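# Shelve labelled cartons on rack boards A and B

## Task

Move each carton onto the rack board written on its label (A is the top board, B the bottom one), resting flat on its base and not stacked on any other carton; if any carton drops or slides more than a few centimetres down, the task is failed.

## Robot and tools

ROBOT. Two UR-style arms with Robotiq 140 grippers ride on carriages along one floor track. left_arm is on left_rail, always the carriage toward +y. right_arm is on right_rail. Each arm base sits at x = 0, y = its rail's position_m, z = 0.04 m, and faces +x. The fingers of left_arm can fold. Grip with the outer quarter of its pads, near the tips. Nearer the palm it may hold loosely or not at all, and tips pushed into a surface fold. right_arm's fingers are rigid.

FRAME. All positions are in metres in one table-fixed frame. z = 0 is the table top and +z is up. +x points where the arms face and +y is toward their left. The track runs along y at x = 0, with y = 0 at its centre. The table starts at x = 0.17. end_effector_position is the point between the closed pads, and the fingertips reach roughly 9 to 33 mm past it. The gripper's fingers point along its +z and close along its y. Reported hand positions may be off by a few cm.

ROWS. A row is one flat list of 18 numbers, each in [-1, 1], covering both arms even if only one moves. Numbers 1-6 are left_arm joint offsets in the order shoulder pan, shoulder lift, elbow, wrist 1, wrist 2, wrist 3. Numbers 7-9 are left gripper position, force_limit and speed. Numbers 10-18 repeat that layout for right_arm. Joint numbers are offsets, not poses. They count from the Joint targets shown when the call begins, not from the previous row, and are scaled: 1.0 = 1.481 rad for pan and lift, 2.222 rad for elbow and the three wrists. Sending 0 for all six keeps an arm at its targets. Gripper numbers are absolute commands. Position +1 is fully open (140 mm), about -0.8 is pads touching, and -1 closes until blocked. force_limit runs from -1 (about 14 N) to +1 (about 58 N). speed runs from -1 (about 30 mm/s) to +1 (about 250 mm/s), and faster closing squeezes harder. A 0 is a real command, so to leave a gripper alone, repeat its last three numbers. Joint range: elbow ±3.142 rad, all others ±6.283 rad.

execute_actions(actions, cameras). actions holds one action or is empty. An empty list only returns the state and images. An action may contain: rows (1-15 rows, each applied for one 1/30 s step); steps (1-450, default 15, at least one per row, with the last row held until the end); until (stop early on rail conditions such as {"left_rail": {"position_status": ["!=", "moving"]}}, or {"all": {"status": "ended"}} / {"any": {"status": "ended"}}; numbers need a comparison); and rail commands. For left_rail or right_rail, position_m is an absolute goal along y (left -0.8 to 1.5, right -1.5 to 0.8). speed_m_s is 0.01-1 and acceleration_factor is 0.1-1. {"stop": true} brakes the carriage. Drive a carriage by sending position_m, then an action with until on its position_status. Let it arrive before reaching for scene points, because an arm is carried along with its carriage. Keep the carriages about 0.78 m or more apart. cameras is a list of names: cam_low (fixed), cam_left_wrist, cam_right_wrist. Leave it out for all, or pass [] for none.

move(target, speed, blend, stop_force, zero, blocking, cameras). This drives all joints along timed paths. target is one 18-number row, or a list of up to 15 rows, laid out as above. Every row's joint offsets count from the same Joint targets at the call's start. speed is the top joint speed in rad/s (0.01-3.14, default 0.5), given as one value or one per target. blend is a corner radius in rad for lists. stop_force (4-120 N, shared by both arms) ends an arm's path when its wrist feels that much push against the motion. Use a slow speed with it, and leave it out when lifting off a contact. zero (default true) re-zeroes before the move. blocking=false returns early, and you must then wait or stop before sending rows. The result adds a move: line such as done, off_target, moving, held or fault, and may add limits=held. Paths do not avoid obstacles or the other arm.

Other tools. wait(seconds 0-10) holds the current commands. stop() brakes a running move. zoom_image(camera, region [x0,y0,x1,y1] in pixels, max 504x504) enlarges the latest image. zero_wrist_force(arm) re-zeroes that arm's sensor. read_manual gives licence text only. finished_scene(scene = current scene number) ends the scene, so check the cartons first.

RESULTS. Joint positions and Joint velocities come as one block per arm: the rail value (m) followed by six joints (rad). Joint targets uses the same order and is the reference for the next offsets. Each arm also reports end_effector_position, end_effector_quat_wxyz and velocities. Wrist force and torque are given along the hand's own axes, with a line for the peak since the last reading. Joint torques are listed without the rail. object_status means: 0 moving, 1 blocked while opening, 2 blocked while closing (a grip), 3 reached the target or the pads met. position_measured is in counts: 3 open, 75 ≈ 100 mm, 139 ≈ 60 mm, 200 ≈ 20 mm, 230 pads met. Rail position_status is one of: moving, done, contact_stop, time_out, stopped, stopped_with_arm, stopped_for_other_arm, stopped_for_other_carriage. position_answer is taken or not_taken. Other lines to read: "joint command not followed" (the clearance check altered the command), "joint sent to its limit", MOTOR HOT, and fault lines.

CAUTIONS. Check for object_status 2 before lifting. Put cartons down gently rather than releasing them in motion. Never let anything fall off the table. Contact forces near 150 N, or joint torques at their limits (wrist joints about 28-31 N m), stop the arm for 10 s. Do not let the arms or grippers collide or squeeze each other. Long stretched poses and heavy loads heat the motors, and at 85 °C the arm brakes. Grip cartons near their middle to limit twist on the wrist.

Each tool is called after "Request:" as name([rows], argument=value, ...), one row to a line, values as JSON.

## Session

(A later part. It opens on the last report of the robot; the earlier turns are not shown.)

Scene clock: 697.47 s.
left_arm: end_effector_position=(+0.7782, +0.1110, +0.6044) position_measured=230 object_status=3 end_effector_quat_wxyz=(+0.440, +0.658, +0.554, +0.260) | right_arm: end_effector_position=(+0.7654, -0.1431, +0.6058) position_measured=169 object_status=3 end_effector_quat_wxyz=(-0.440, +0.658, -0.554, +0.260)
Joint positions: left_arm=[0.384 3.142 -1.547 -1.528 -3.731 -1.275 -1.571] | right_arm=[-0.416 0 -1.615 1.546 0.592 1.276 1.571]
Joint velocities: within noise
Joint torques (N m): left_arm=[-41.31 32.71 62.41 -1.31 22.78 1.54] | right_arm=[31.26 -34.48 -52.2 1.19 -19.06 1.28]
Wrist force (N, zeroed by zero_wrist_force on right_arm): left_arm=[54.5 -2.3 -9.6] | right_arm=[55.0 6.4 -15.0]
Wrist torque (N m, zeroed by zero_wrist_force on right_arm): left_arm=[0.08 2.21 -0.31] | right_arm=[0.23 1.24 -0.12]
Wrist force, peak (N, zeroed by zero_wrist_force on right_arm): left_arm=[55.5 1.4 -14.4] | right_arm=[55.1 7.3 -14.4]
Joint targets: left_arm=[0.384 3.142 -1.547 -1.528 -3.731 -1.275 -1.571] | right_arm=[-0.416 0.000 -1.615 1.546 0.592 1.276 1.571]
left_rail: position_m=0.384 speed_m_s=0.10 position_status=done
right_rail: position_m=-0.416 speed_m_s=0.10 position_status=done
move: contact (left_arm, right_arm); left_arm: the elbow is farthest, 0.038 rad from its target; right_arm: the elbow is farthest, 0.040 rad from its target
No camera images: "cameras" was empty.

Request:
move(target=[0, 0.0001, -0.0016, 0.0015, 0, 0, -1, -1, -1, 0, -0.0002, 0.0025, -0.0024, 0, 0, -0.32, 1, -0.5], speed=0.02, cameras=["cam_left_wrist", "cam_right_wrist"])

Scene clock: 702.87 s.
left_arm: end_effector_position=(+0.7783, +0.1110, +0.6024) position_measured=230 object_status=3 end_effector_quat_wxyz=(+0.440, +0.658, +0.554, +0.260) | right_arm: end_effector_position=(+0.7655, -0.1431, +0.6030) position_measured=169 object_status=3 end_effector_quat_wxyz=(-0.440, +0.657, -0.554, +0.260)
Joint positions: left_arm=[0.384 3.142 -1.547 -1.532 -3.728 -1.275 -1.571] | right_arm=[-0.416 0 -1.616 1.551 0.587 1.276 1.571]
Joint velocities: within noise
Joint torques (N m): left_arm=[-37.94 60.01 32.27 1.74 22.91 1.2] | right_arm=[31.4 -42.9 -25.06 -1.58 -19.18 1.4]
Wrist force (N, zeroed by zero_wrist_force on right_arm): left_arm=[54.2 5.7 -22.6] | right_arm=[53.1 -5.2 -27.5]
Wrist torque (N m, zeroed by zero_wrist_force on right_arm): left_arm=[-0.12 1.92 -0.40] | right_arm=[0.83 1.09 -0.05]
Wrist force, peak (N, zeroed by zero_wrist_force on right_arm): left_arm=[54.2 5.7 -22.6] | right_arm=[53.1 -5.2 -27.5]
Joint targets: left_arm=[0.384 3.142 -1.547 -1.532 -3.728 -1.275 -1.571] | right_arm=[-0.416 0.000 -1.616 1.551 0.587 1.276 1.571]
left_rail: position_m=0.384 speed_m_s=0.10 position_status=done
right_rail: position_m=-0.416 speed_m_s=0.10 position_status=done
move: done
camera_calibration:
cam_left_wrist: T_world_to_cam=[[0.484461, 0.00344489, 0.874806, -0.89539], [-0.521164, -0.802032, 0.291775, 0.315032], [0.702628, -0.597271, -0.386758, -0.0647585], [0, 0, 0, 1]] pos_world=[0.643466, 0.217072, 0.666328]
cam_right_wrist: T_world_to_cam=[[-0.515335, 0.017836, -0.856803, 0.920784], [-0.48329, 0.819588, 0.307742, 0.303462], [0.707715, 0.572675, -0.413742, -0.0342233], [0, 0, 0, 1]] pos_world=[0.645393, -0.245538, 0.681383]
Images, in order (width x height): cam_left_wrist 672x504, cam_right_wrist 672x504.

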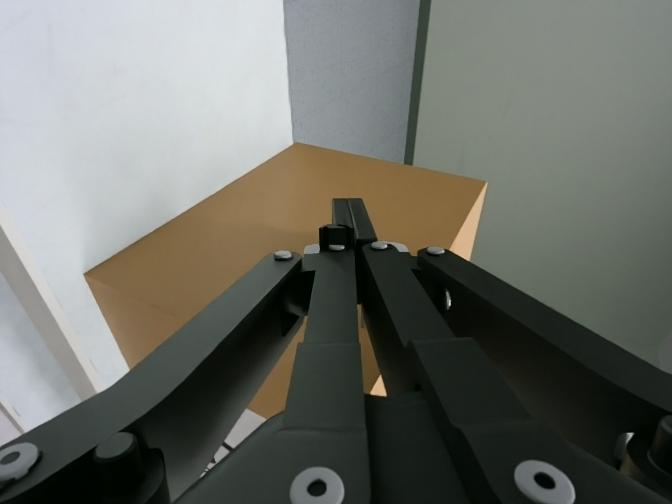

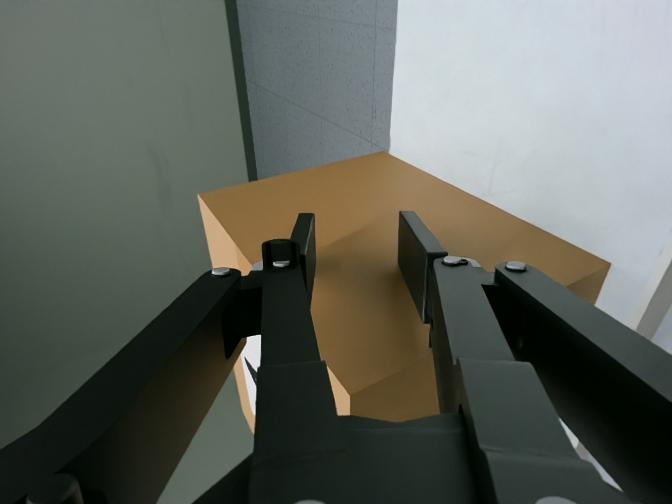

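Request:
move(target=[0, 0, 0, 0, -0.028, 0, -1, -1, -1, 0, 0, 0, 0, 0.028, 0, -0.32, 1, -0.5], speed=0.08, cameras=["cam_low", "cam_right_wrist"])

Scene clock: 709.37 s.
left_arm: end_effector_position=(+0.7830, +0.1313, +0.5996) position_measured=230 object_status=3 end_effector_quat_wxyz=(+0.422, +0.649, +0.567, +0.280) | right_arm: end_effector_position=(+0.7703, -0.1634, +0.6000) position_measured=169 object_status=3 end_effector_quat_wxyz=(-0.422, +0.649, -0.567, +0.280)
Joint positions: left_arm=[0.384 3.142 -1.547 -1.532 -3.728 -1.337 -1.571] | right_arm=[-0.416 0 -1.616 1.551 0.587 1.338 1.571]
Joint velocities: within noise
Joint torques (N m): left_arm=[9.4 50.71 46.3 1.54 -1.94 1.24] | right_arm=[-12.54 -54.65 -39.55 -2.01 3.12 1.49]
Wrist force (N, zeroed by zero_wrist_force on right_arm): left_arm=[-0.1 -0.8 0.3] | right_arm=[1.7 -2.0 1.6]
Wrist torque (N m, zeroed by zero_wrist_force on right_arm): left_arm=[-0.04 0.11 -0.30] | right_arm=[-0.51 -0.36 0.00]
Wrist force, peak (N, zeroed by zero_wrist_force on right_arm): left_arm=[54.1 5.9 -22.8] | right_arm=[53.1 -5.6 -30.9]
Joint targets: left_arm=[0.384 3.142 -1.547 -1.532 -3.728 -1.338 -1.571] | right_arm=[-0.416 0.000 -1.616 1.551 0.587 1.338 1.571]
left_rail: position_m=0.384 speed_m_s=0.10 position_status=done
right_rail: position_m=-0.416 speed_m_s=0.10 position_status=done
move: done
camera_calibration:
cam_right_wrist: T_world_to_cam=[[-0.514624, 0.0190159, -0.857205, 0.920831], [-0.438214, 0.853484, 0.282016, 0.309584], [0.736974, 0.520772, -0.43089, -0.0479195], [0, 0, 0, 1]] pos_world=[0.644861, -0.25678, 0.681385]
Images, in order (width x height): cam_low 672x504, cam_right_wrist 672x504.

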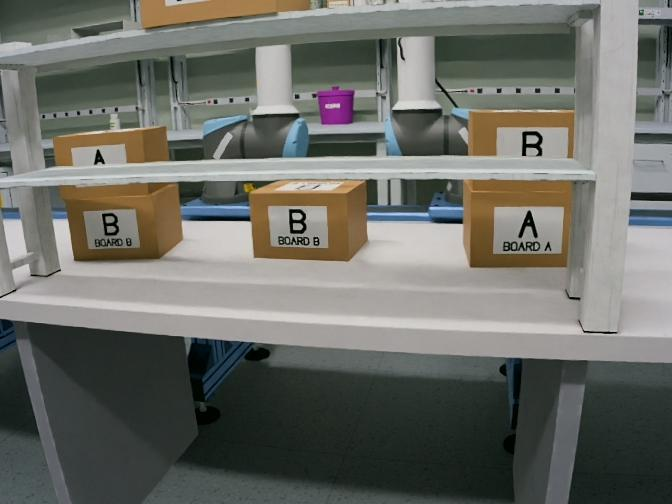

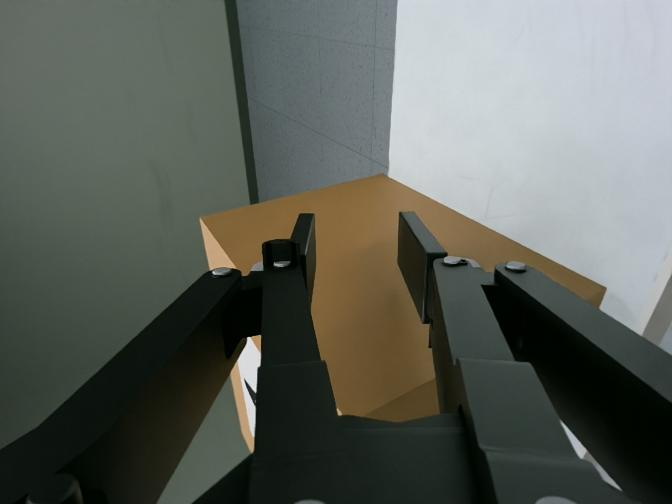

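Request:
move([
  [0, -0.007782, 0.054857, -0.04958, 0, 0, -1, -1, -1, 0, 0.007957, -0.054114, 0.04953, 0, 0, -0.32, 1, -0.5],
  [0, 0.161138, -0.040956, -0.066355, 0, 0, -1, -1, -1, 0, -0.146689, 0.032405, 0.066085, 0, 0, -0.32, 1, -0.5],
  [0, 0.353452, -0.113091, -0.1224, -0.03, 0, -1, -1, -1, 0, -0.339002, 0.104541, 0.12213, 0.03, 0, -0.32, 1, -0.5],
  [0, 0.396016, -0.309496, 0.124167, -0.041944, 0, -1, -1, -1, 0, -0.381566, 0.300945, -0.124437, 0.041944, 0, -0.32, 1, -0.5],
], speed=[0.12, 0.3, 0.5, 0.5], blend=[0.03, 0.05, 0.05, 0.0], cameras=["cam_low", "cam_left_wrist", "cam_right_wrist"])

Scene clock: 844.20 s.
left_arm: end_effector_position=(+0.4960, +0.1625, +0.4731) position_measured=230 object_status=3 end_effector_quat_wxyz=(+0.445, +0.606, +0.550, +0.364) | right_arm: end_effector_position=(+0.4959, -0.1947, +0.4723) position_measured=169 object_status=3 end_effector_quat_wxyz=(-0.445, +0.606, -0.550, +0.364)
Joint positions: left_arm=[0.384 3.142 -0.96 -2.219 -3.452 -1.431 -1.571] | right_arm=[-0.416 0 -2.181 2.22 0.311 1.431 1.571]
Joint velocities: within noise
Joint torques (N m): left_arm=[9.34 16.9 39.74 4.64 -2.61 1.48] | right_arm=[-9.13 -7.27 -35.38 -4.83 3.44 1.13]
Wrist force (N, zeroed by zero_wrist_force on right_arm): left_arm=[-0.5 -0.4 0.1] | right_arm=[1.8 -2.1 1.0]
Wrist torque (N m, zeroed by zero_wrist_force on right_arm): left_arm=[0.00 0.20 -0.30] | right_arm=[-0.57 -0.40 0.02]
Wrist force, peak (N, zeroed by zero_wrist_force on right_arm): left_arm=[-0.7 -2.0 -2.8] | right_arm=[2.0 -3.4 2.5]
Joint targets: left_arm=[0.384 3.142 -0.960 -2.219 -3.452 -1.431 -1.571] | right_arm=[-0.416 0.000 -2.181 2.220 0.311 1.431 1.571]
left_rail: position_m=0.384 speed_m_s=0.10 position_status=done
right_rail: position_m=-0.416 speed_m_s=0.10 position_status=done
move: done
camera_calibration:
cam_left_wrist: T_world_to_cam=[[0.324753, 0.000545097, 0.945799, -0.599567], [-0.440489, -0.884839, 0.151758, 0.286632], [0.836962, -0.465897, -0.287114, -0.0208314], [0, 0, 0, 1]] pos_world=[0.338405, 0.244245, 0.51759]
cam_right_wrist: T_world_to_cam=[[-0.357642, 0.0205112, -0.933633, 0.629285], [-0.403346, 0.898305, 0.174243, 0.294359], [0.842261, 0.438894, -0.312998, -0.00835087], [0, 0, 0, 1]] pos_world=[0.350821, -0.273666, 0.533618]

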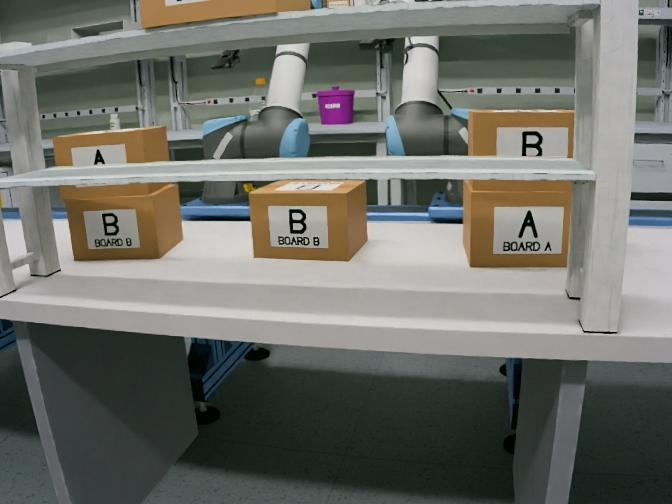

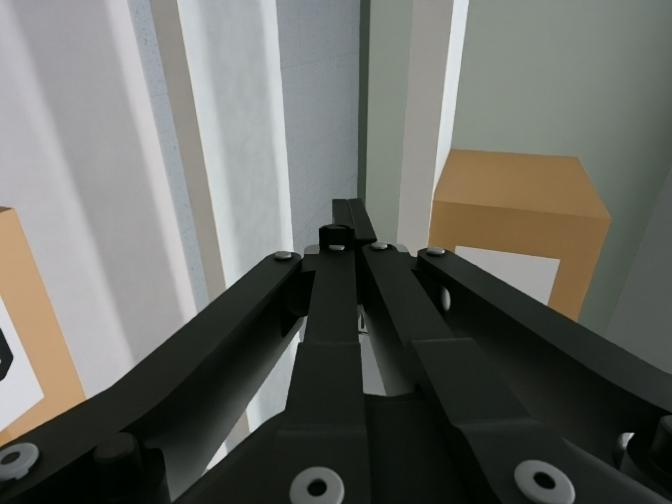

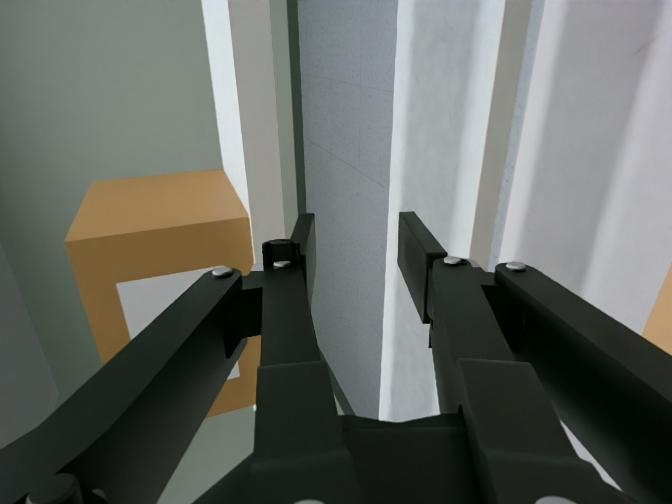

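Request:
execute_actions([
  {"left_rail": {"position_m": 0.876, "speed_m_s": 0.25, "acceleration_factor": 0.3}, "right_rail": {"position_m": 0.076, "speed_m_s": 0.25, "acceleration_factor": 0.3}, "steps": 240, "until": {"all": {"status": "ended"}}},
], cameras=["cam_left_wrist", "cam_right_wrist"])

Scene clock: 853.03 s.
left_arm: end_effector_position=(+0.4960, +0.6545, +0.4730) position_measured=230 object_status=3 end_effector_quat_wxyz=(+0.445, +0.606, +0.550, +0.364) | right_arm: end_effector_position=(+0.4959, +0.2973, +0.4722) position_measured=169 object_status=3 end_effector_quat_wxyz=(-0.445, +0.606, -0.550, +0.364)
Joint positions: left_arm=[0.876 3.142 -0.96 -2.219 -3.452 -1.431 -1.571] | right_arm=[0.076 0 -2.181 2.22 0.311 1.431 1.571]
Joint velocities: within noise
Joint torques (N m): left_arm=[9.17 18.05 51.58 0.77 -1.4 0.74] | right_arm=[-3.06 -4.06 -45.08 -0.93 2.63 1.12]
Wrist force (N, zeroed by zero_wrist_force on right_arm): left_arm=[-0.2 -0.5 0.4] | right_arm=[1.4 -2.2 1.5]
Wrist torque (N m, zeroed by zero_wrist_force on right_arm): left_arm=[-0.03 0.14 -0.31] | right_arm=[-0.58 -0.31 0.02]
Wrist force, peak (N, zeroed by zero_wrist_force on right_arm): left_arm=[-1.3 -0.4 0.5] | right_arm=[2.6 -2.5 1.3]
Joint targets: left_arm=[0.876 3.142 -0.960 -2.219 -3.452 -1.431 -1.571] | right_arm=[0.076 0.000 -2.181 2.220 0.311 1.431 1.571]
Tool commands: left_gripper/position=-1.0 left_gripper/force_limit=-1.0 left_gripper/speed=-1.0 right_gripper/position=-0.32 right_gripper/force_limit=+1.0 right_gripper/speed=-0.5
left_rail: position_m=0.876 speed_m_s=0.25 position_status=done
right_rail: position_m=0.076 speed_m_s=0.25 position_status=done
camera_calibration:
cam_left_wrist: T_world_to_cam=[[0.324674, 0.000589818, 0.945826, -0.599761], [-0.440501, -0.884831, 0.151763, 0.721985], [0.836986, -0.465911, -0.287022, 0.208316], [0, 0, 0, 1]] pos_world=[0.338405, 0.736245, 0.51749]
cam_right_wrist: T_world_to_cam=[[-0.357642, 0.0205112, -0.933633, 0.6191], [-0.403346, 0.898305, 0.174243, -0.14759], [0.842261, 0.438894, -0.312998, -0.224318], [0, 0, 0, 1]] pos_world=[0.350821, 0.218334, 0.533518]
Images, in order (width x height): cam_left_wrist 672x504, cam_right_wrist 672x504.

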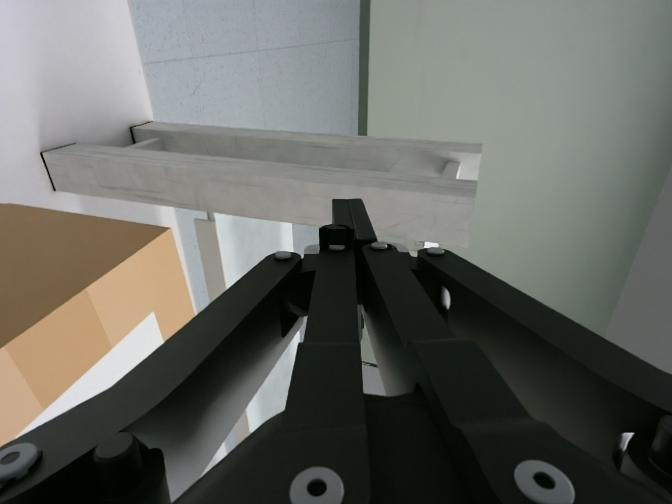

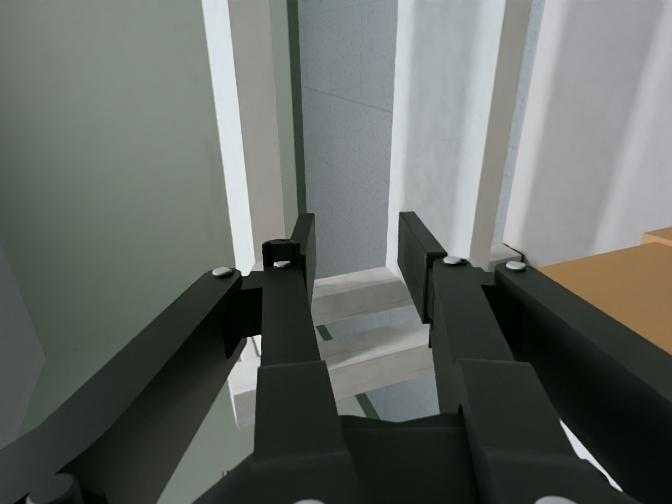

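Request:
zoom_image(camera="cam_right_wrist", region=[440, 180, 672, 354])

Request:
zoom_image(camera="cam_left_wrist", region=[0, 180, 232, 354])

Scaled by 2.172.

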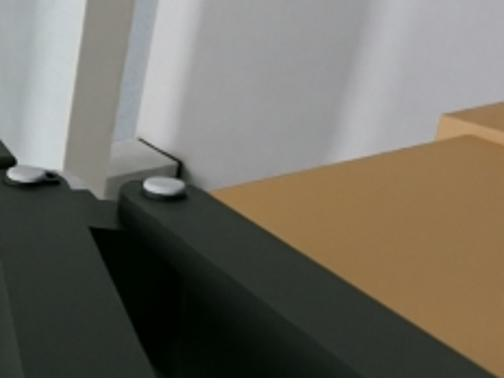

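Scaled by 2.172.

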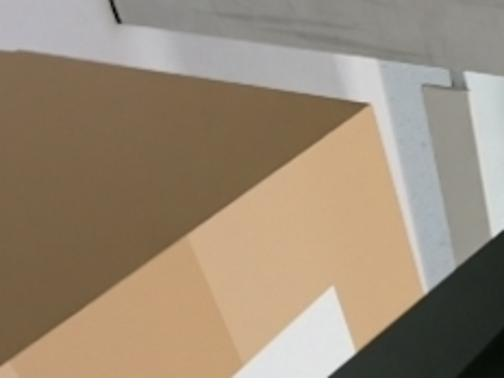

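Request:
execute_actions([
  {"left_rail": {"position_m": 0.891, "speed_m_s": 0.1, "acceleration_factor": 0.3}, "right_rail": {"position_m": 0.091, "speed_m_s": 0.1, "acceleration_factor": 0.3}, "steps": 60, "until": {"all": {"status": "ended"}}},
], cameras=[])

Request:
move([
  [0, 0.039309, -0.087823, 0.061640, 0, 0, -1, -1, -1, 0, -0.039309, 0.087823, -0.061640, 0, 0, -0.32, 1, -0.5],
  [0, -0.028270, -0.169586, 0.188443, 0, 0, -1, -1, -1, 0, 0.028270, 0.169586, -0.188443, 0, 0, -0.32, 1, -0.5],
], speed=[0.5, 0.3], blend=[0.03, 0.0], cameras=["cam_left_wrist", "cam_right_wrist"])

Scene clock: 967.30 s.
left_arm: end_effector_position=(+0.4960, +0.6695, +0.4730) position_measured=230 object_status=3 end_effector_quat_wxyz=(+0.445, +0.606, +0.550, +0.364) | right_arm: end_effector_position=(+0.4959, +0.3123, +0.4722) position_measured=169 object_status=3 end_effector_quat_wxyz=(-0.445, +0.606, -0.550, +0.364)
Joint positions: left_arm=[0.891 3.142 -0.96 -2.219 -3.452 -1.431 -1.571] | right_arm=[0.091 0 -2.181 2.22 0.311 1.431 1.571]
Joint velocities: within noise
Joint torques (N m): left_arm=[12.84 15.57 59.39 0.03 -1.21 0.76] | right_arm=[0.11 -5.15 -49.43 1.04 2.31 0.99]
Wrist force (N, zeroed by zero_wrist_force on right_arm): left_arm=[-0.1 -0.2 0.2] | right_arm=[1.6 -2.1 1.5]
Wrist torque (N m, zeroed by zero_wrist_force on right_arm): left_arm=[0.06 0.11 -0.31] | right_arm=[-0.58 -0.34 0.02]
Wrist force, peak (N, zeroed by zero_wrist_force on right_arm): left_arm=[-0.9 -0.3 0.4] | right_arm=[2.0 -2.2 1.3]
Joint targets: left_arm=[0.891 3.142 -0.960 -2.219 -3.452 -1.431 -1.571] | right_arm=[0.091 0.000 -2.181 2.220 0.311 1.431 1.571]
Tool commands: left_gripper/position=-1.0 left_gripper/force_limit=-1.0 left_gripper/speed=-1.0 right_gripper/position=-0.32 right_gripper/force_limit=+1.0 right_gripper/speed=-0.5
left_rail: position_m=0.891 speed_m_s=0.10 position_status=done
right_rail: position_m=0.091 speed_m_s=0.10 position_status=done
No camera images: "cameras" was empty.

Scene clock: 969.20 s.
left_arm: end_effector_position=(+0.4591, +0.6695, +0.2570) position_measured=230 object_status=3 end_effector_quat_wxyz=(+0.445, +0.606, +0.550, +0.364) | right_arm: end_effector_position=(+0.4588, +0.3124, +0.2563) position_measured=169 object_status=3 end_effector_quat_wxyz=(-0.445, +0.606, -0.550, +0.364)
Joint positions: left_arm=[0.891 3.142 -1.002 -2.596 -3.034 -1.431 -1.571] | right_arm=[0.091 0 -2.139 2.597 -0.108 1.431 1.571]
Joint velocities: within noise
Joint torques (N m): left_arm=[11.89 -25.18 37.26 4.77 -0.54 0.97] | right_arm=[1.46 19.63 -28.96 -4.72 2.04 1.28]
Wrist force (N, zeroed by zero_wrist_force on right_arm): left_arm=[-0.2 -0.5 0.4] | right_arm=[1.7 -1.9 1.1]
Wrist torque (N m, zeroed by zero_wrist_force on right_arm): left_arm=[0.00 0.14 -0.29] | right_arm=[-0.52 -0.37 0.03]
Wrist force, peak (N, zeroed by zero_wrist_force on right_arm): left_arm=[-0.3 2.1 0.2] | right_arm=[1.4 -4.6 1.4]
Joint targets: left_arm=[0.891 3.142 -1.002 -2.596 -3.034 -1.431 -1.571] | right_arm=[0.091 0.000 -2.139 2.597 -0.108 1.431 1.571]
left_rail: position_m=0.891 speed_m_s=0.10 position_status=done
right_rail: position_m=0.091 speed_m_s=0.10 position_status=done
move: done
camera_calibration:
cam_left_wrist: T_world_to_cam=[[0.324632, 0.000506699, 0.94584, -0.383514], [-0.440531, -0.884832, 0.151674, 0.751805], [0.836986, -0.46591, -0.287022, 0.18422], [0, 0, 0, 1]] pos_world=[0.301505, 0.751245, 0.30159]
cam_right_wrist: T_world_to_cam=[[-0.357526, 0.0204672, -0.933679, 0.403941], [-0.403394, 0.898299, 0.17416, -0.138367], [0.842288, 0.438907, -0.312909, -0.26727], [0, 0, 0, 1]] pos_world=[0.313721, 0.233334, 0.317618]
Images, in order (width x height): cam_left_wrist 672x504, cam_right_wrist 672x504.

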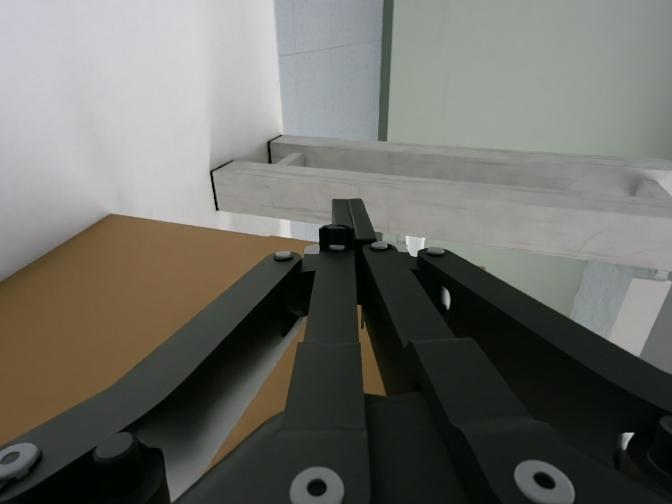

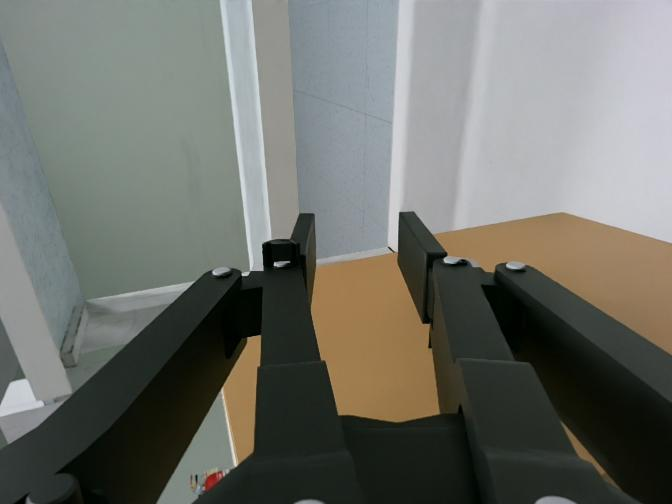

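Request:
move(target=[0, 0, 0, 0, 0.0864, 0, -1, -1, -1, 0, 0, 0, 0, -0.0864, 0, -0.32, 1, -0.5], speed=0.06, stop_force=6, cameras=[])

Scene clock: 986.10 s.
left_arm: end_effector_position=(+0.4505, +0.6256, +0.2601) position_measured=230 object_status=3 end_effector_quat_wxyz=(+0.480, +0.629, +0.519, +0.324) | right_arm: end_effector_position=(+0.4509, +0.3536, +0.2591) position_measured=169 object_status=3 end_effector_quat_wxyz=(-0.478, +0.627, -0.521, +0.326)
Joint positions: left_arm=[0.891 3.142 -1.002 -2.596 -3.034 -1.299 -1.571] | right_arm=[0.091 0 -2.139 2.597 -0.108 1.308 1.571]
Joint velocities: within noise
Joint torques (N m): left_arm=[-4.66 -22.05 44.45 1.49 -1.89 0.9] | right_arm=[5.93 19.39 -39.06 -1.39 2.94 1.18]
Wrist force (N, zeroed by zero_wrist_force on right_arm): left_arm=[0.3 -0.7 -0.1] | right_arm=[3.0 -1.0 0.2]
Wrist torque (N m, zeroed by zero_wrist_force on right_arm): left_arm=[0.07 0.15 -0.31] | right_arm=[-0.56 -0.28 -0.03]
Wrist force, peak (N, zeroed by zero_wrist_force on right_arm): left_arm=[9.9 -0.9 -0.4] | right_arm=[7.6 -0.7 1.7]
Joint targets: left_arm=[0.891 3.142 -1.002 -2.596 -3.034 -1.299 -1.571] | right_arm=[0.091 0.000 -2.139 2.597 -0.108 1.308 1.571]
left_rail: position_m=0.891 speed_m_s=0.10 position_status=done
right_rail: position_m=0.091 speed_m_s=0.10 position_status=done
move: contact (left_arm, right_arm); left_arm: the wrist 2 is farthest, 0.060 rad from its target; right_arm: the wrist 2 is farthest, 0.069 rad from its target
No camera images: "cameras" was empty.

Request:
move(target=[0, 0, 0, 0, 0.0054, 0, -1, -1, -1, 0, 0, 0, 0, -0.0054, 0, -0.32, 1, -0.5], speed=0.03, cameras=["cam_low"])

Scene clock: 994.10 s.
left_arm: end_effector_position=(+0.4495, +0.6220, +0.2604) position_measured=230 object_status=3 end_effector_quat_wxyz=(+0.483, +0.631, +0.516, +0.320) | right_arm: end_effector_position=(+0.4499, +0.3574, +0.2595) position_measured=169 object_status=3 end_effector_quat_wxyz=(-0.481, +0.629, -0.519, +0.322)
Joint positions: left_arm=[0.891 3.142 -1.002 -2.596 -3.034 -1.288 -1.571] | right_arm=[0.091 0 -2.139 2.597 -0.108 1.296 1.571]
Joint velocities: within noise
Joint torques (N m): left_arm=[-13.59 -1.17 45.51 1.5 28.33 1.03] | right_arm=[8.72 17.19 -38.86 -1.56 -26.51 1.33]
Wrist force (N, zeroed by zero_wrist_force on right_arm): left_arm=[49.8 -3.1 -10.0] | right_arm=[50.6 2.0 -10.4]
Wrist torque (N m, zeroed by zero_wrist_force on right_arm): left_arm=[0.02 2.04 -0.31] | right_arm=[-0.60 0.79 -0.49]
Wrist force, peak (N, zeroed by zero_wrist_force on right_arm): left_arm=[49.8 -3.1 -10.0] | right_arm=[50.6 2.0 -10.4]
Joint targets: left_arm=[0.891 3.142 -1.002 -2.596 -3.034 -1.287 -1.571] | right_arm=[0.091 0.000 -2.139 2.597 -0.108 1.296 1.571]
left_rail: position_m=0.891 speed_m_s=0.10 position_status=done
right_rail: position_m=0.091 speed_m_s=0.10 position_status=done
move: done
Images, in order (width x height): cam_low 672x504.

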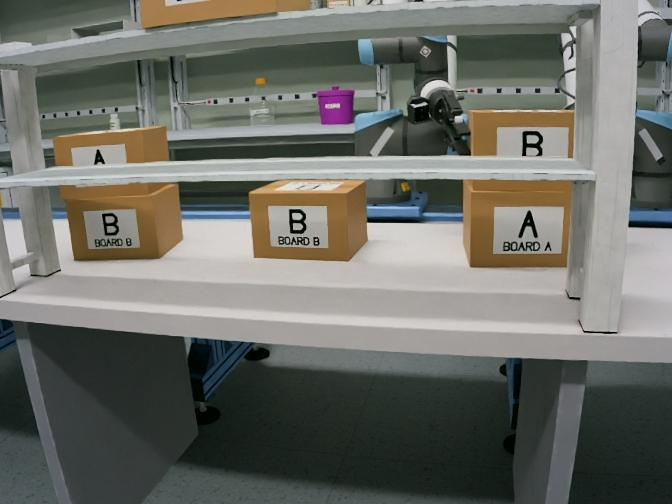

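Request:
move(target=[0, 0.009006, 0.006588, -0.012591, 0.0005, 0, -1, -1, -1, 0, -0.009006, -0.006588, 0.012591, -0.0005, 0, -0.32, 1, -0.5], speed=0.04, cameras=["cam_low"])

Scene clock: 998.73 s.
left_arm: end_effector_position=(+0.4493, +0.6213, +0.2704) position_measured=230 object_status=3 end_effector_quat_wxyz=(+0.484, +0.631, +0.516, +0.319) | right_arm: end_effector_position=(+0.4498, +0.3579, +0.2694) position_measured=169 object_status=3 end_effector_quat_wxyz=(-0.481, +0.630, -0.518, +0.322)
Joint positions: left_arm=[0.891 3.142 -0.989 -2.582 -3.061 -1.286 -1.571] | right_arm=[0.091 0 -2.152 2.582 -0.08 1.295 1.571]
Joint velocities: within noise
Joint torques (N m): left_arm=[-16.26 17.85 63.89 0.4 31.71 1.06] | right_arm=[35.8 -8.01 -54.07 -0.38 -31.47 1.51]
Wrist force (N, zeroed by zero_wrist_force on right_arm): left_arm=[57.8 -8.2 -11.9] | right_arm=[60.6 8.4 -11.0]
Wrist torque (N m, zeroed by zero_wrist_force on right_arm): left_arm=[0.15 2.29 -0.24] | right_arm=[-0.68 1.12 -0.59]
Wrist force, peak (N, zeroed by zero_wrist_force on right_arm): left_arm=[58.1 -7.2 -11.9] | right_arm=[60.8 7.7 -10.6]
Joint targets: left_arm=[0.891 3.142 -0.989 -2.582 -3.061 -1.286 -1.571] | right_arm=[0.091 0.000 -2.152 2.582 -0.080 1.295 1.571]
left_rail: position_m=0.891 speed_m_s=0.10 position_status=done
right_rail: position_m=0.091 speed_m_s=0.10 position_status=done
move: done
Images, in order (width x height): cam_low 672x504.

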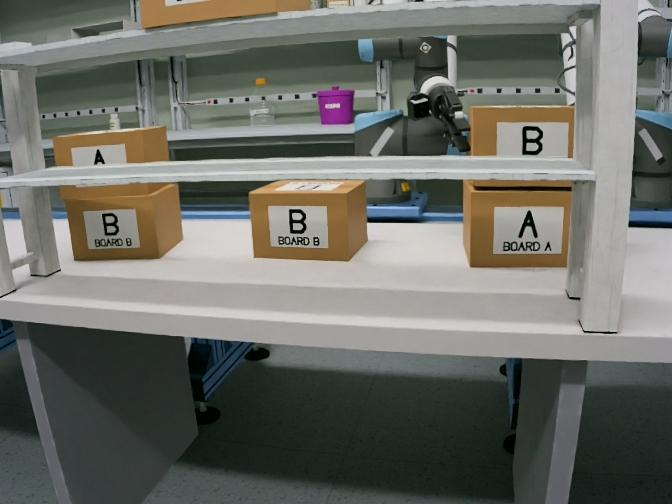

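Request:
move([
  [0, 0.032749, 0.031352, -0.053179, 0, 0, -1, -1, -1, 0, -0.032749, -0.031352, 0.053179, 0, 0, -0.32, 1, -0.5],
  [0, 0.058573, 0.075173, -0.114213, 0, 0, -1, -1, -1, 0, -0.058573, -0.075173, 0.114213, 0, 0, -0.32, 1, -0.5],
], speed=0.15, blend=0.03, cameras=["cam_low", "cam_right_wrist"])

Scene clock: 1010.60 s.
left_arm: end_effector_position=(+0.4493, +0.6213, +0.3774) position_measured=230 object_status=3 end_effector_quat_wxyz=(+0.484, +0.631, +0.516, +0.319) | right_arm: end_effector_position=(+0.4499, +0.3579, +0.3764) position_measured=169 object_status=3 end_effector_quat_wxyz=(-0.481, +0.630, -0.518, +0.322)
Joint positions: left_arm=[0.891 3.142 -0.902 -2.415 -3.315 -1.286 -1.571] | right_arm=[0.091 0 -2.239 2.415 0.173 1.295 1.571]
Joint velocities: within noise
Joint torques (N m): left_arm=[-19.38 13.64 68.85 -0.3 31.69 1.44] | right_arm=[36.08 -6.87 -57.13 -0.26 -31.14 1.19]
Wrist force (N, zeroed by zero_wrist_force on right_arm): left_arm=[58.6 -8.2 -12.6] | right_arm=[62.1 8.5 -10.8]
Wrist torque (N m, zeroed by zero_wrist_force on right_arm): left_arm=[0.16 2.34 -0.26] | right_arm=[-0.71 1.07 -0.62]
Wrist force, peak (N, zeroed by zero_wrist_force on right_arm): left_arm=[59.2 -7.1 -12.9] | right_arm=[62.1 8.5 -10.8]
Joint targets: left_arm=[0.891 3.142 -0.902 -2.415 -3.315 -1.286 -1.571] | right_arm=[0.091 0.000 -2.239 2.415 0.174 1.295 1.571]
left_rail: position_m=0.891 speed_m_s=0.10 position_status=done
right_rail: position_m=0.091 speed_m_s=0.10 position_status=done
move: done
camera_calibration:
cam_right_wrist: T_world_to_cam=[[-0.360025, 0.0181965, -0.932765, 0.513564], [-0.514601, 0.830084, 0.214817, -0.144714], [0.778182, 0.557341, -0.289487, -0.264489], [0, 0, 0, 1]] pos_world=[0.316246, 0.258191, 0.433555]
Images, in order (width x height): cam_low 672x504, cam_right_wrist 672x504.

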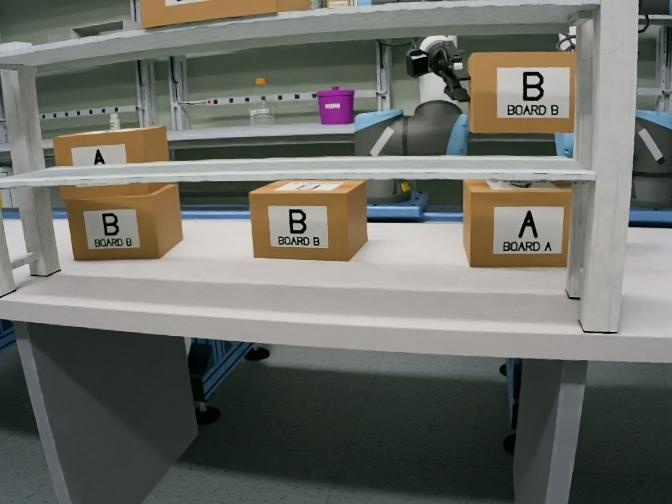

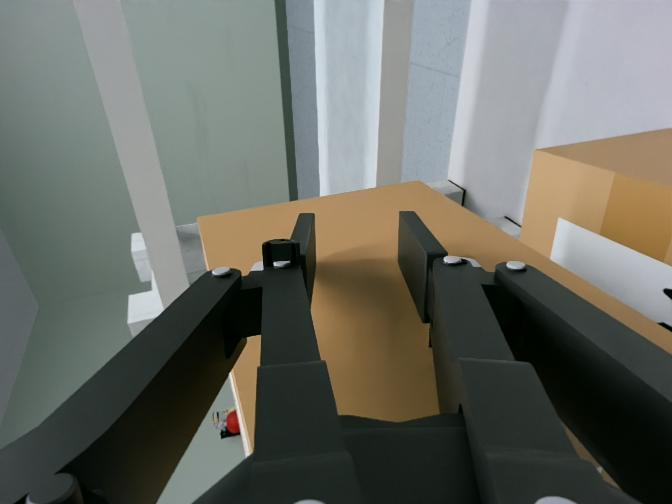

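Request:
execute_actions([
  {"left_rail": {"position_m": 0.7365, "speed_m_s": 0.07, "acceleration_factor": 0.15}, "right_rail": {"position_m": -0.0635, "speed_m_s": 0.07, "acceleration_factor": 0.15}, "steps": 240, "until": {"all": {"status": "ended"}}},
], cameras=["cam_low"])

Scene clock: 1060.73 s.
left_arm: end_effector_position=(+0.4493, +0.4668, +0.3775) position_measured=230 object_status=3 end_effector_quat_wxyz=(+0.484, +0.631, +0.516, +0.319) | right_arm: end_effector_position=(+0.4499, +0.2035, +0.3765) position_measured=169 object_status=3 end_effector_quat_wxyz=(-0.481, +0.630, -0.518, +0.322)
Joint positions: left_arm=[0.737 3.142 -0.902 -2.415 -3.315 -1.286 -1.571] | right_arm=[-0.063 0 -2.239 2.415 0.174 1.295 1.571]
Joint velocities: within noise
Joint torques (N m): left_arm=[-23.27 16.04 59.25 2.06 20.84 0.53] | right_arm=[34.7 -5.18 -47.18 -1.62 -13.01 1.2]
Wrist force (N, zeroed by zero_wrist_force on right_arm): left_arm=[59.7 -8.0 -13.1] | right_arm=[62.4 7.7 -11.0]
Wrist torque (N m, zeroed by zero_wrist_force on right_arm): left_arm=[0.09 2.34 -0.25] | right_arm=[-0.75 1.14 -0.62]
Wrist force, peak (N, zeroed by zero_wrist_force on right_arm): left_arm=[60.6 -7.4 -12.8] | right_arm=[63.3 8.4 -11.3]
Joint targets: left_arm=[0.737 3.142 -0.902 -2.415 -3.315 -1.286 -1.571] | right_arm=[-0.063 0.000 -2.239 2.415 0.174 1.295 1.571]
Tool commands: left_gripper/position=-1.0 left_gripper/force_limit=-1.0 left_gripper/speed=-1.0 right_gripper/position=-0.32 right_gripper/force_limit=+1.0 right_gripper/speed=-0.5
left_rail: position_m=0.737 speed_m_s=0.07 position_status=done
right_rail: position_m=-0.063 speed_m_s=0.07 position_status=done
Images, in order (width x height): cam_low 672x504.

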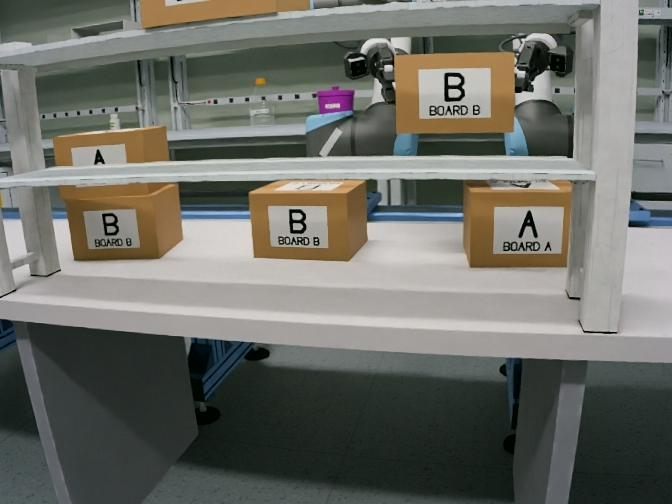

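Request:
move([
  [0, -0.104947, 0.027149, 0.042798, 0.0001, 0, -1, -1, -1, 0, 0.104947, -0.027149, -0.042798, -0.0001, 0, -0.32, 1, -0.5],
  [0, -0.205109, 0.062032, 0.074674, 0.0001, 0, -1, -1, -1, 0, 0.205109, -0.062032, -0.074674, -0.0001, 0, -0.32, 1, -0.5],
  [0, -0.301207, 0.097157, 0.103602, 0.0002, 0, -1, -1, -1, 0, 0.301207, -0.097157, -0.103602, -0.0002, 0, -0.32, 1, -0.5],
], speed=0.15, blend=0.03, cameras=["cam_low", "cam_right_wrist", "cam_left_wrist"])

Scene clock: 1077.70 s.
left_arm: end_effector_position=(+0.6562, +0.4667, +0.3685) position_measured=230 object_status=3 end_effector_quat_wxyz=(+0.484, +0.631, +0.516, +0.319) | right_arm: end_effector_position=(+0.6567, +0.2035, +0.3674) position_measured=169 object_status=3 end_effector_quat_wxyz=(-0.481, +0.630, -0.518, +0.322)
Joint positions: left_arm=[0.736 3.142 -1.348 -2.199 -3.085 -1.286 -1.571] | right_arm=[-0.064 0 -1.793 2.199 -0.056 1.294 1.571]
Joint velocities: within noise
Joint torques (N m): left_arm=[-26.05 13.86 64.84 6.98 30.09 0.4] | right_arm=[34.06 -16.09 -53.93 -9.12 -29.54 1.33]
Wrist force (N, zeroed by zero_wrist_force on right_arm): left_arm=[54.5 -8.1 -11.2] | right_arm=[57.6 8.0 -9.7]
Wrist torque (N m, zeroed by zero_wrist_force on right_arm): left_arm=[0.18 2.14 -0.24] | right_arm=[-0.75 0.91 -0.58]
Wrist force, peak (N, zeroed by zero_wrist_force on right_arm): left_arm=[60.1 -7.4 -12.8] | right_arm=[63.0 8.5 -10.9]
Joint targets: left_arm=[0.737 3.142 -1.348 -2.199 -3.085 -1.286 -1.571] | right_arm=[-0.063 0.000 -1.793 2.199 -0.057 1.294 1.571]
left_rail: position_m=0.736 position_m_goal=0.737 speed_m_s=0.07 position_status=done
right_rail: position_m=-0.064 position_m_goal=-0.063 speed_m_s=0.07 position_status=done
move: done
camera_calibration:
cam_left_wrist: T_world_to_cam=[[0.324972, 0.00318559, 0.945718, -0.55421], [-0.556221, -0.808108, 0.193853, 0.666872], [0.76486, -0.589025, -0.260841, 0.0519479], [0, 0, 0, 1]] pos_world=[0.511298, 0.571269, 0.408401]
cam_right_wrist: T_world_to_cam=[[-0.360109, 0.0181226, -0.932734, 0.582507], [-0.514983, 0.829813, 0.214947, 0.0921085], [0.777891, 0.557747, -0.28949, -0.341879], [0, 0, 0, 1]] pos_world=[0.523145, 0.103692, 0.424555]

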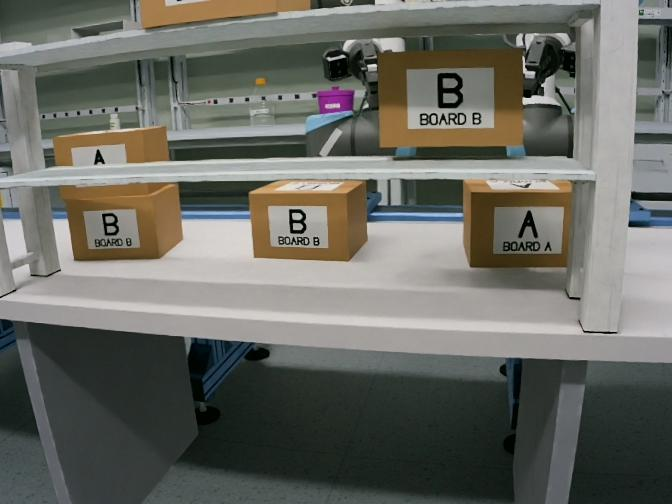

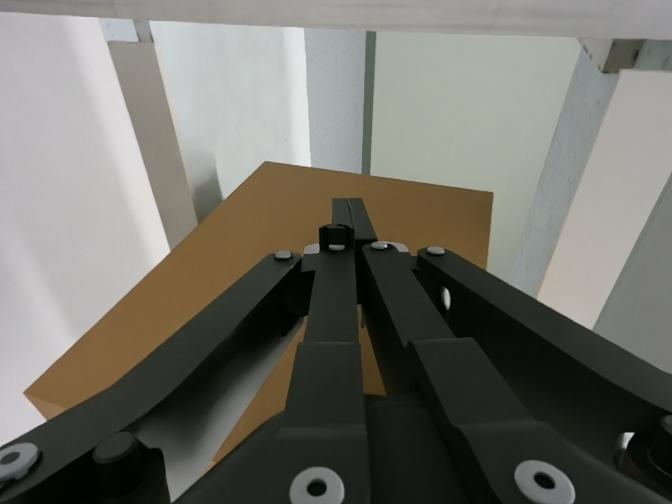

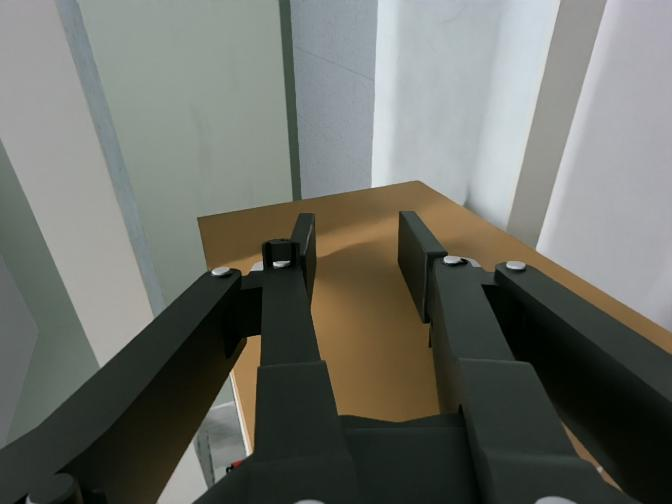

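Request:
move(target=[0, -0.087373, 0.038819, 0.019417, 0.0002, 0, -1, -1, -1, 0, 0.087373, -0.038819, -0.019417, -0.0002, 0, -0.32, 1, -0.5], speed=0.1, cameras=["cam_low", "cam_right_wrist", "cam_left_wrist"])

Scene clock: 1092.67 s.
left_arm: end_effector_position=(+0.7242, +0.4666, +0.3585) position_measured=230 object_status=3 end_effector_quat_wxyz=(+0.484, +0.631, +0.516, +0.319) | right_arm: end_effector_position=(+0.7247, +0.2036, +0.3574) position_measured=169 object_status=3 end_effector_quat_wxyz=(-0.481, +0.630, -0.518, +0.321)
Joint positions: left_arm=[0.736 3.142 -1.478 -2.113 -3.042 -1.285 -1.571] | right_arm=[-0.064 0 -1.664 2.113 -0.1 1.294 1.571]
Joint velocities: within noise
Joint torques (N m): left_arm=[-34.09 21.92 63.55 6.57 29.98 0.52] | right_arm=[33.61 -27.35 -53.62 -8.72 -29.59 1.36]
Wrist force (N, zeroed by zero_wrist_force on right_arm): left_arm=[54.7 -7.5 -11.7] | right_arm=[57.3 7.2 -9.2]
Wrist torque (N m, zeroed by zero_wrist_force on right_arm): left_arm=[0.13 2.19 -0.24] | right_arm=[-0.73 0.93 -0.57]
Wrist force, peak (N, zeroed by zero_wrist_force on right_arm): left_arm=[55.0 -7.5 -12.0] | right_arm=[57.8 8.5 -9.5]
Joint targets: left_arm=[0.737 3.142 -1.478 -2.112 -3.042 -1.285 -1.571] | right_arm=[-0.063 0.000 -1.663 2.113 -0.100 1.294 1.571]
left_rail: position_m=0.736 position_m_goal=0.737 speed_m_s=0.07 position_status=done
right_rail: position_m=-0.064 position_m_goal=-0.063 speed_m_s=0.07 position_status=done
move: done
camera_calibration:
cam_left_wrist: T_world_to_cam=[[0.324949, 0.00320092, 0.945726, -0.566882], [-0.556507, -0.807889, 0.193949, 0.70661], [0.764662, -0.589327, -0.260742, -0.00255828], [0, 0, 0, 1]] pos_world=[0.579397, 0.571169, 0.398402]
cam_right_wrist: T_world_to_cam=[[-0.360195, 0.0181211, -0.932701, 0.597702], [-0.515239, 0.829616, 0.215096, 0.129302], [0.777681, 0.558041, -0.289487, -0.397634], [0, 0, 0, 1]] pos_world=[0.591143, 0.103794, 0.414555]

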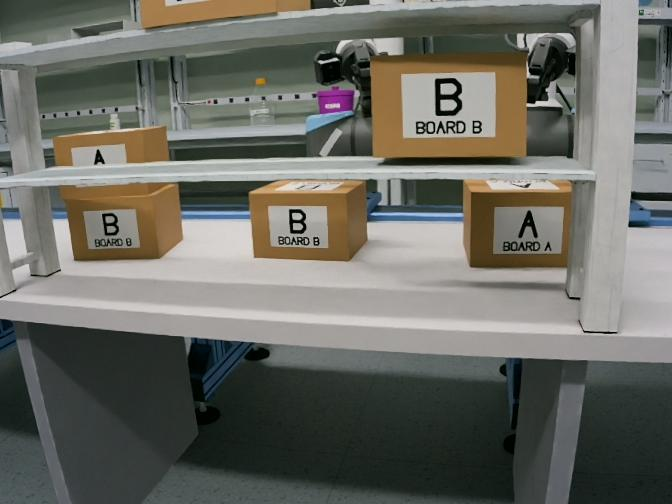

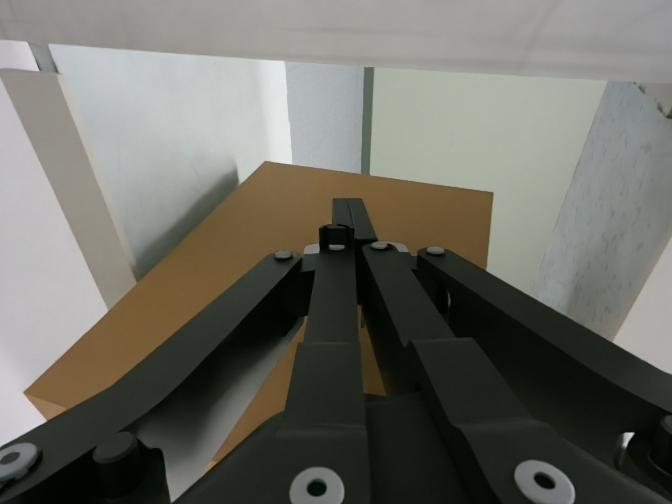

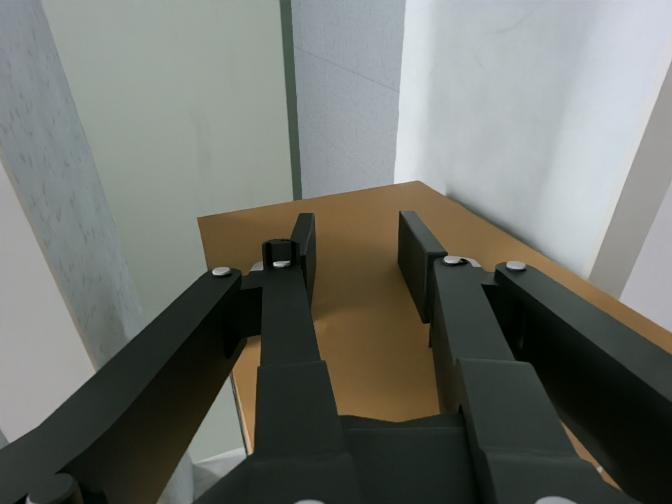

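Request:
move(target=[0, -0.022579, -0.019341, 0.03439, 0, 0, -1, -1, -1, 0, 0.022579, 0.019341, -0.03439, 0, 0, -0.32, 1, -0.5], speed=0.03, stop_force=8, cameras=[])

Scene clock: 1102.83 s.
left_arm: end_effector_position=(+0.7247, +0.4666, +0.3455) position_measured=230 object_status=3 end_effector_quat_wxyz=(+0.484, +0.631, +0.516, +0.319) | right_arm: end_effector_position=(+0.7251, +0.2036, +0.3449) position_measured=169 object_status=3 end_effector_quat_wxyz=(-0.481, +0.630, -0.518, +0.322)
Joint positions: left_arm=[0.736 3.142 -1.49 -2.127 -3.015 -1.285 -1.571] | right_arm=[-0.064 0 -1.652 2.128 -0.126 1.294 1.571]
Joint velocities: within noise
Joint torques (N m): left_arm=[-36.64 60.26 55.32 -0.35 29.22 0.46] | right_arm=[33.44 -50.59 -47.92 0 -29.2 1.44]
Wrist force (N, zeroed by zero_wrist_force on right_arm): left_arm=[54.9 -2.7 -12.4] | right_arm=[57.9 2.9 -12.2]
Wrist torque (N m, zeroed by zero_wrist_force on right_arm): left_arm=[-0.03 2.16 -0.33] | right_arm=[-1.01 0.98 -0.48]
Wrist force, peak (N, zeroed by zero_wrist_force on right_arm): left_arm=[55.6 -6.0 -11.9] | right_arm=[58.7 1.1 -10.9]
Joint targets: left_arm=[0.737 3.142 -1.490 -2.127 -3.015 -1.285 -1.571] | right_arm=[-0.063 0.000 -1.652 2.128 -0.126 1.294 1.571]
left_rail: position_m=0.736 position_m_goal=0.737 speed_m_s=0.07 position_status=done
right_rail: position_m=-0.064 position_m_goal=-0.063 speed_m_s=0.07 position_status=done
move: contact (left_arm, right_arm); left_arm: the wrist 1 is farthest, 0.049 rad from its target; right_arm: the wrist 1 is farthest, 0.051 rad from its target
No camera images: "cameras" was empty.

Request:
move(target=[0, -0.0015, -0.0013, 0.0023, 0, 0, -1, -1, -1, 0, 0.0013, 0.0011, -0.002, 0, 0, -0.32, 1, -0.5], speed=0.02, cameras=["cam_low"])

Scene clock: 1108.47 s.
left_arm: end_effector_position=(+0.7247, +0.4666, +0.3431) position_measured=230 object_status=3 end_effector_quat_wxyz=(+0.484, +0.631, +0.516, +0.319) | right_arm: end_effector_position=(+0.7252, +0.2036, +0.3429) position_measured=169 object_status=3 end_effector_quat_wxyz=(-0.481, +0.630, -0.518, +0.322)
Joint positions: left_arm=[0.736 3.142 -1.492 -2.13 -3.01 -1.285 -1.571] | right_arm=[-0.064 0 -1.65 2.13 -0.13 1.294 1.571]
Joint velocities: within noise
Joint torques (N m): left_arm=[-40.48 12.11 29.97 1.12 29.19 1.01] | right_arm=[34.63 -18.18 -22.52 -2.07 -28.98 1.45]
Wrist force (N, zeroed by zero_wrist_force on right_arm): left_arm=[54.2 6.3 -15.1] | right_arm=[58.7 -9.5 -11.9]
Wrist torque (N m, zeroed by zero_wrist_force on right_arm): left_arm=[-0.15 2.10 -0.43] | right_arm=[-1.12 1.00 -0.21]
Wrist force, peak (N, zeroed by zero_wrist_force on right_arm): left_arm=[54.5 6.6 -15.6] | right_arm=[58.9 -9.5 -11.8]
Joint targets: left_arm=[0.737 3.142 -1.492 -2.130 -3.010 -1.285 -1.571] | right_arm=[-0.063 0.000 -1.650 2.130 -0.130 1.294 1.571]
left_rail: position_m=0.736 position_m_goal=0.737 speed_m_s=0.07 position_status=done
right_rail: position_m=-0.064 position_m_goal=-0.063 speed_m_s=0.07 position_status=done
move: done
Images, in order (width x height): cam_low 672x504.

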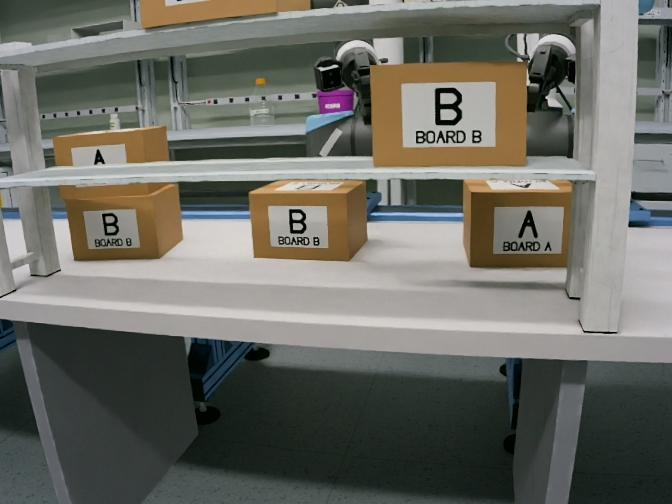

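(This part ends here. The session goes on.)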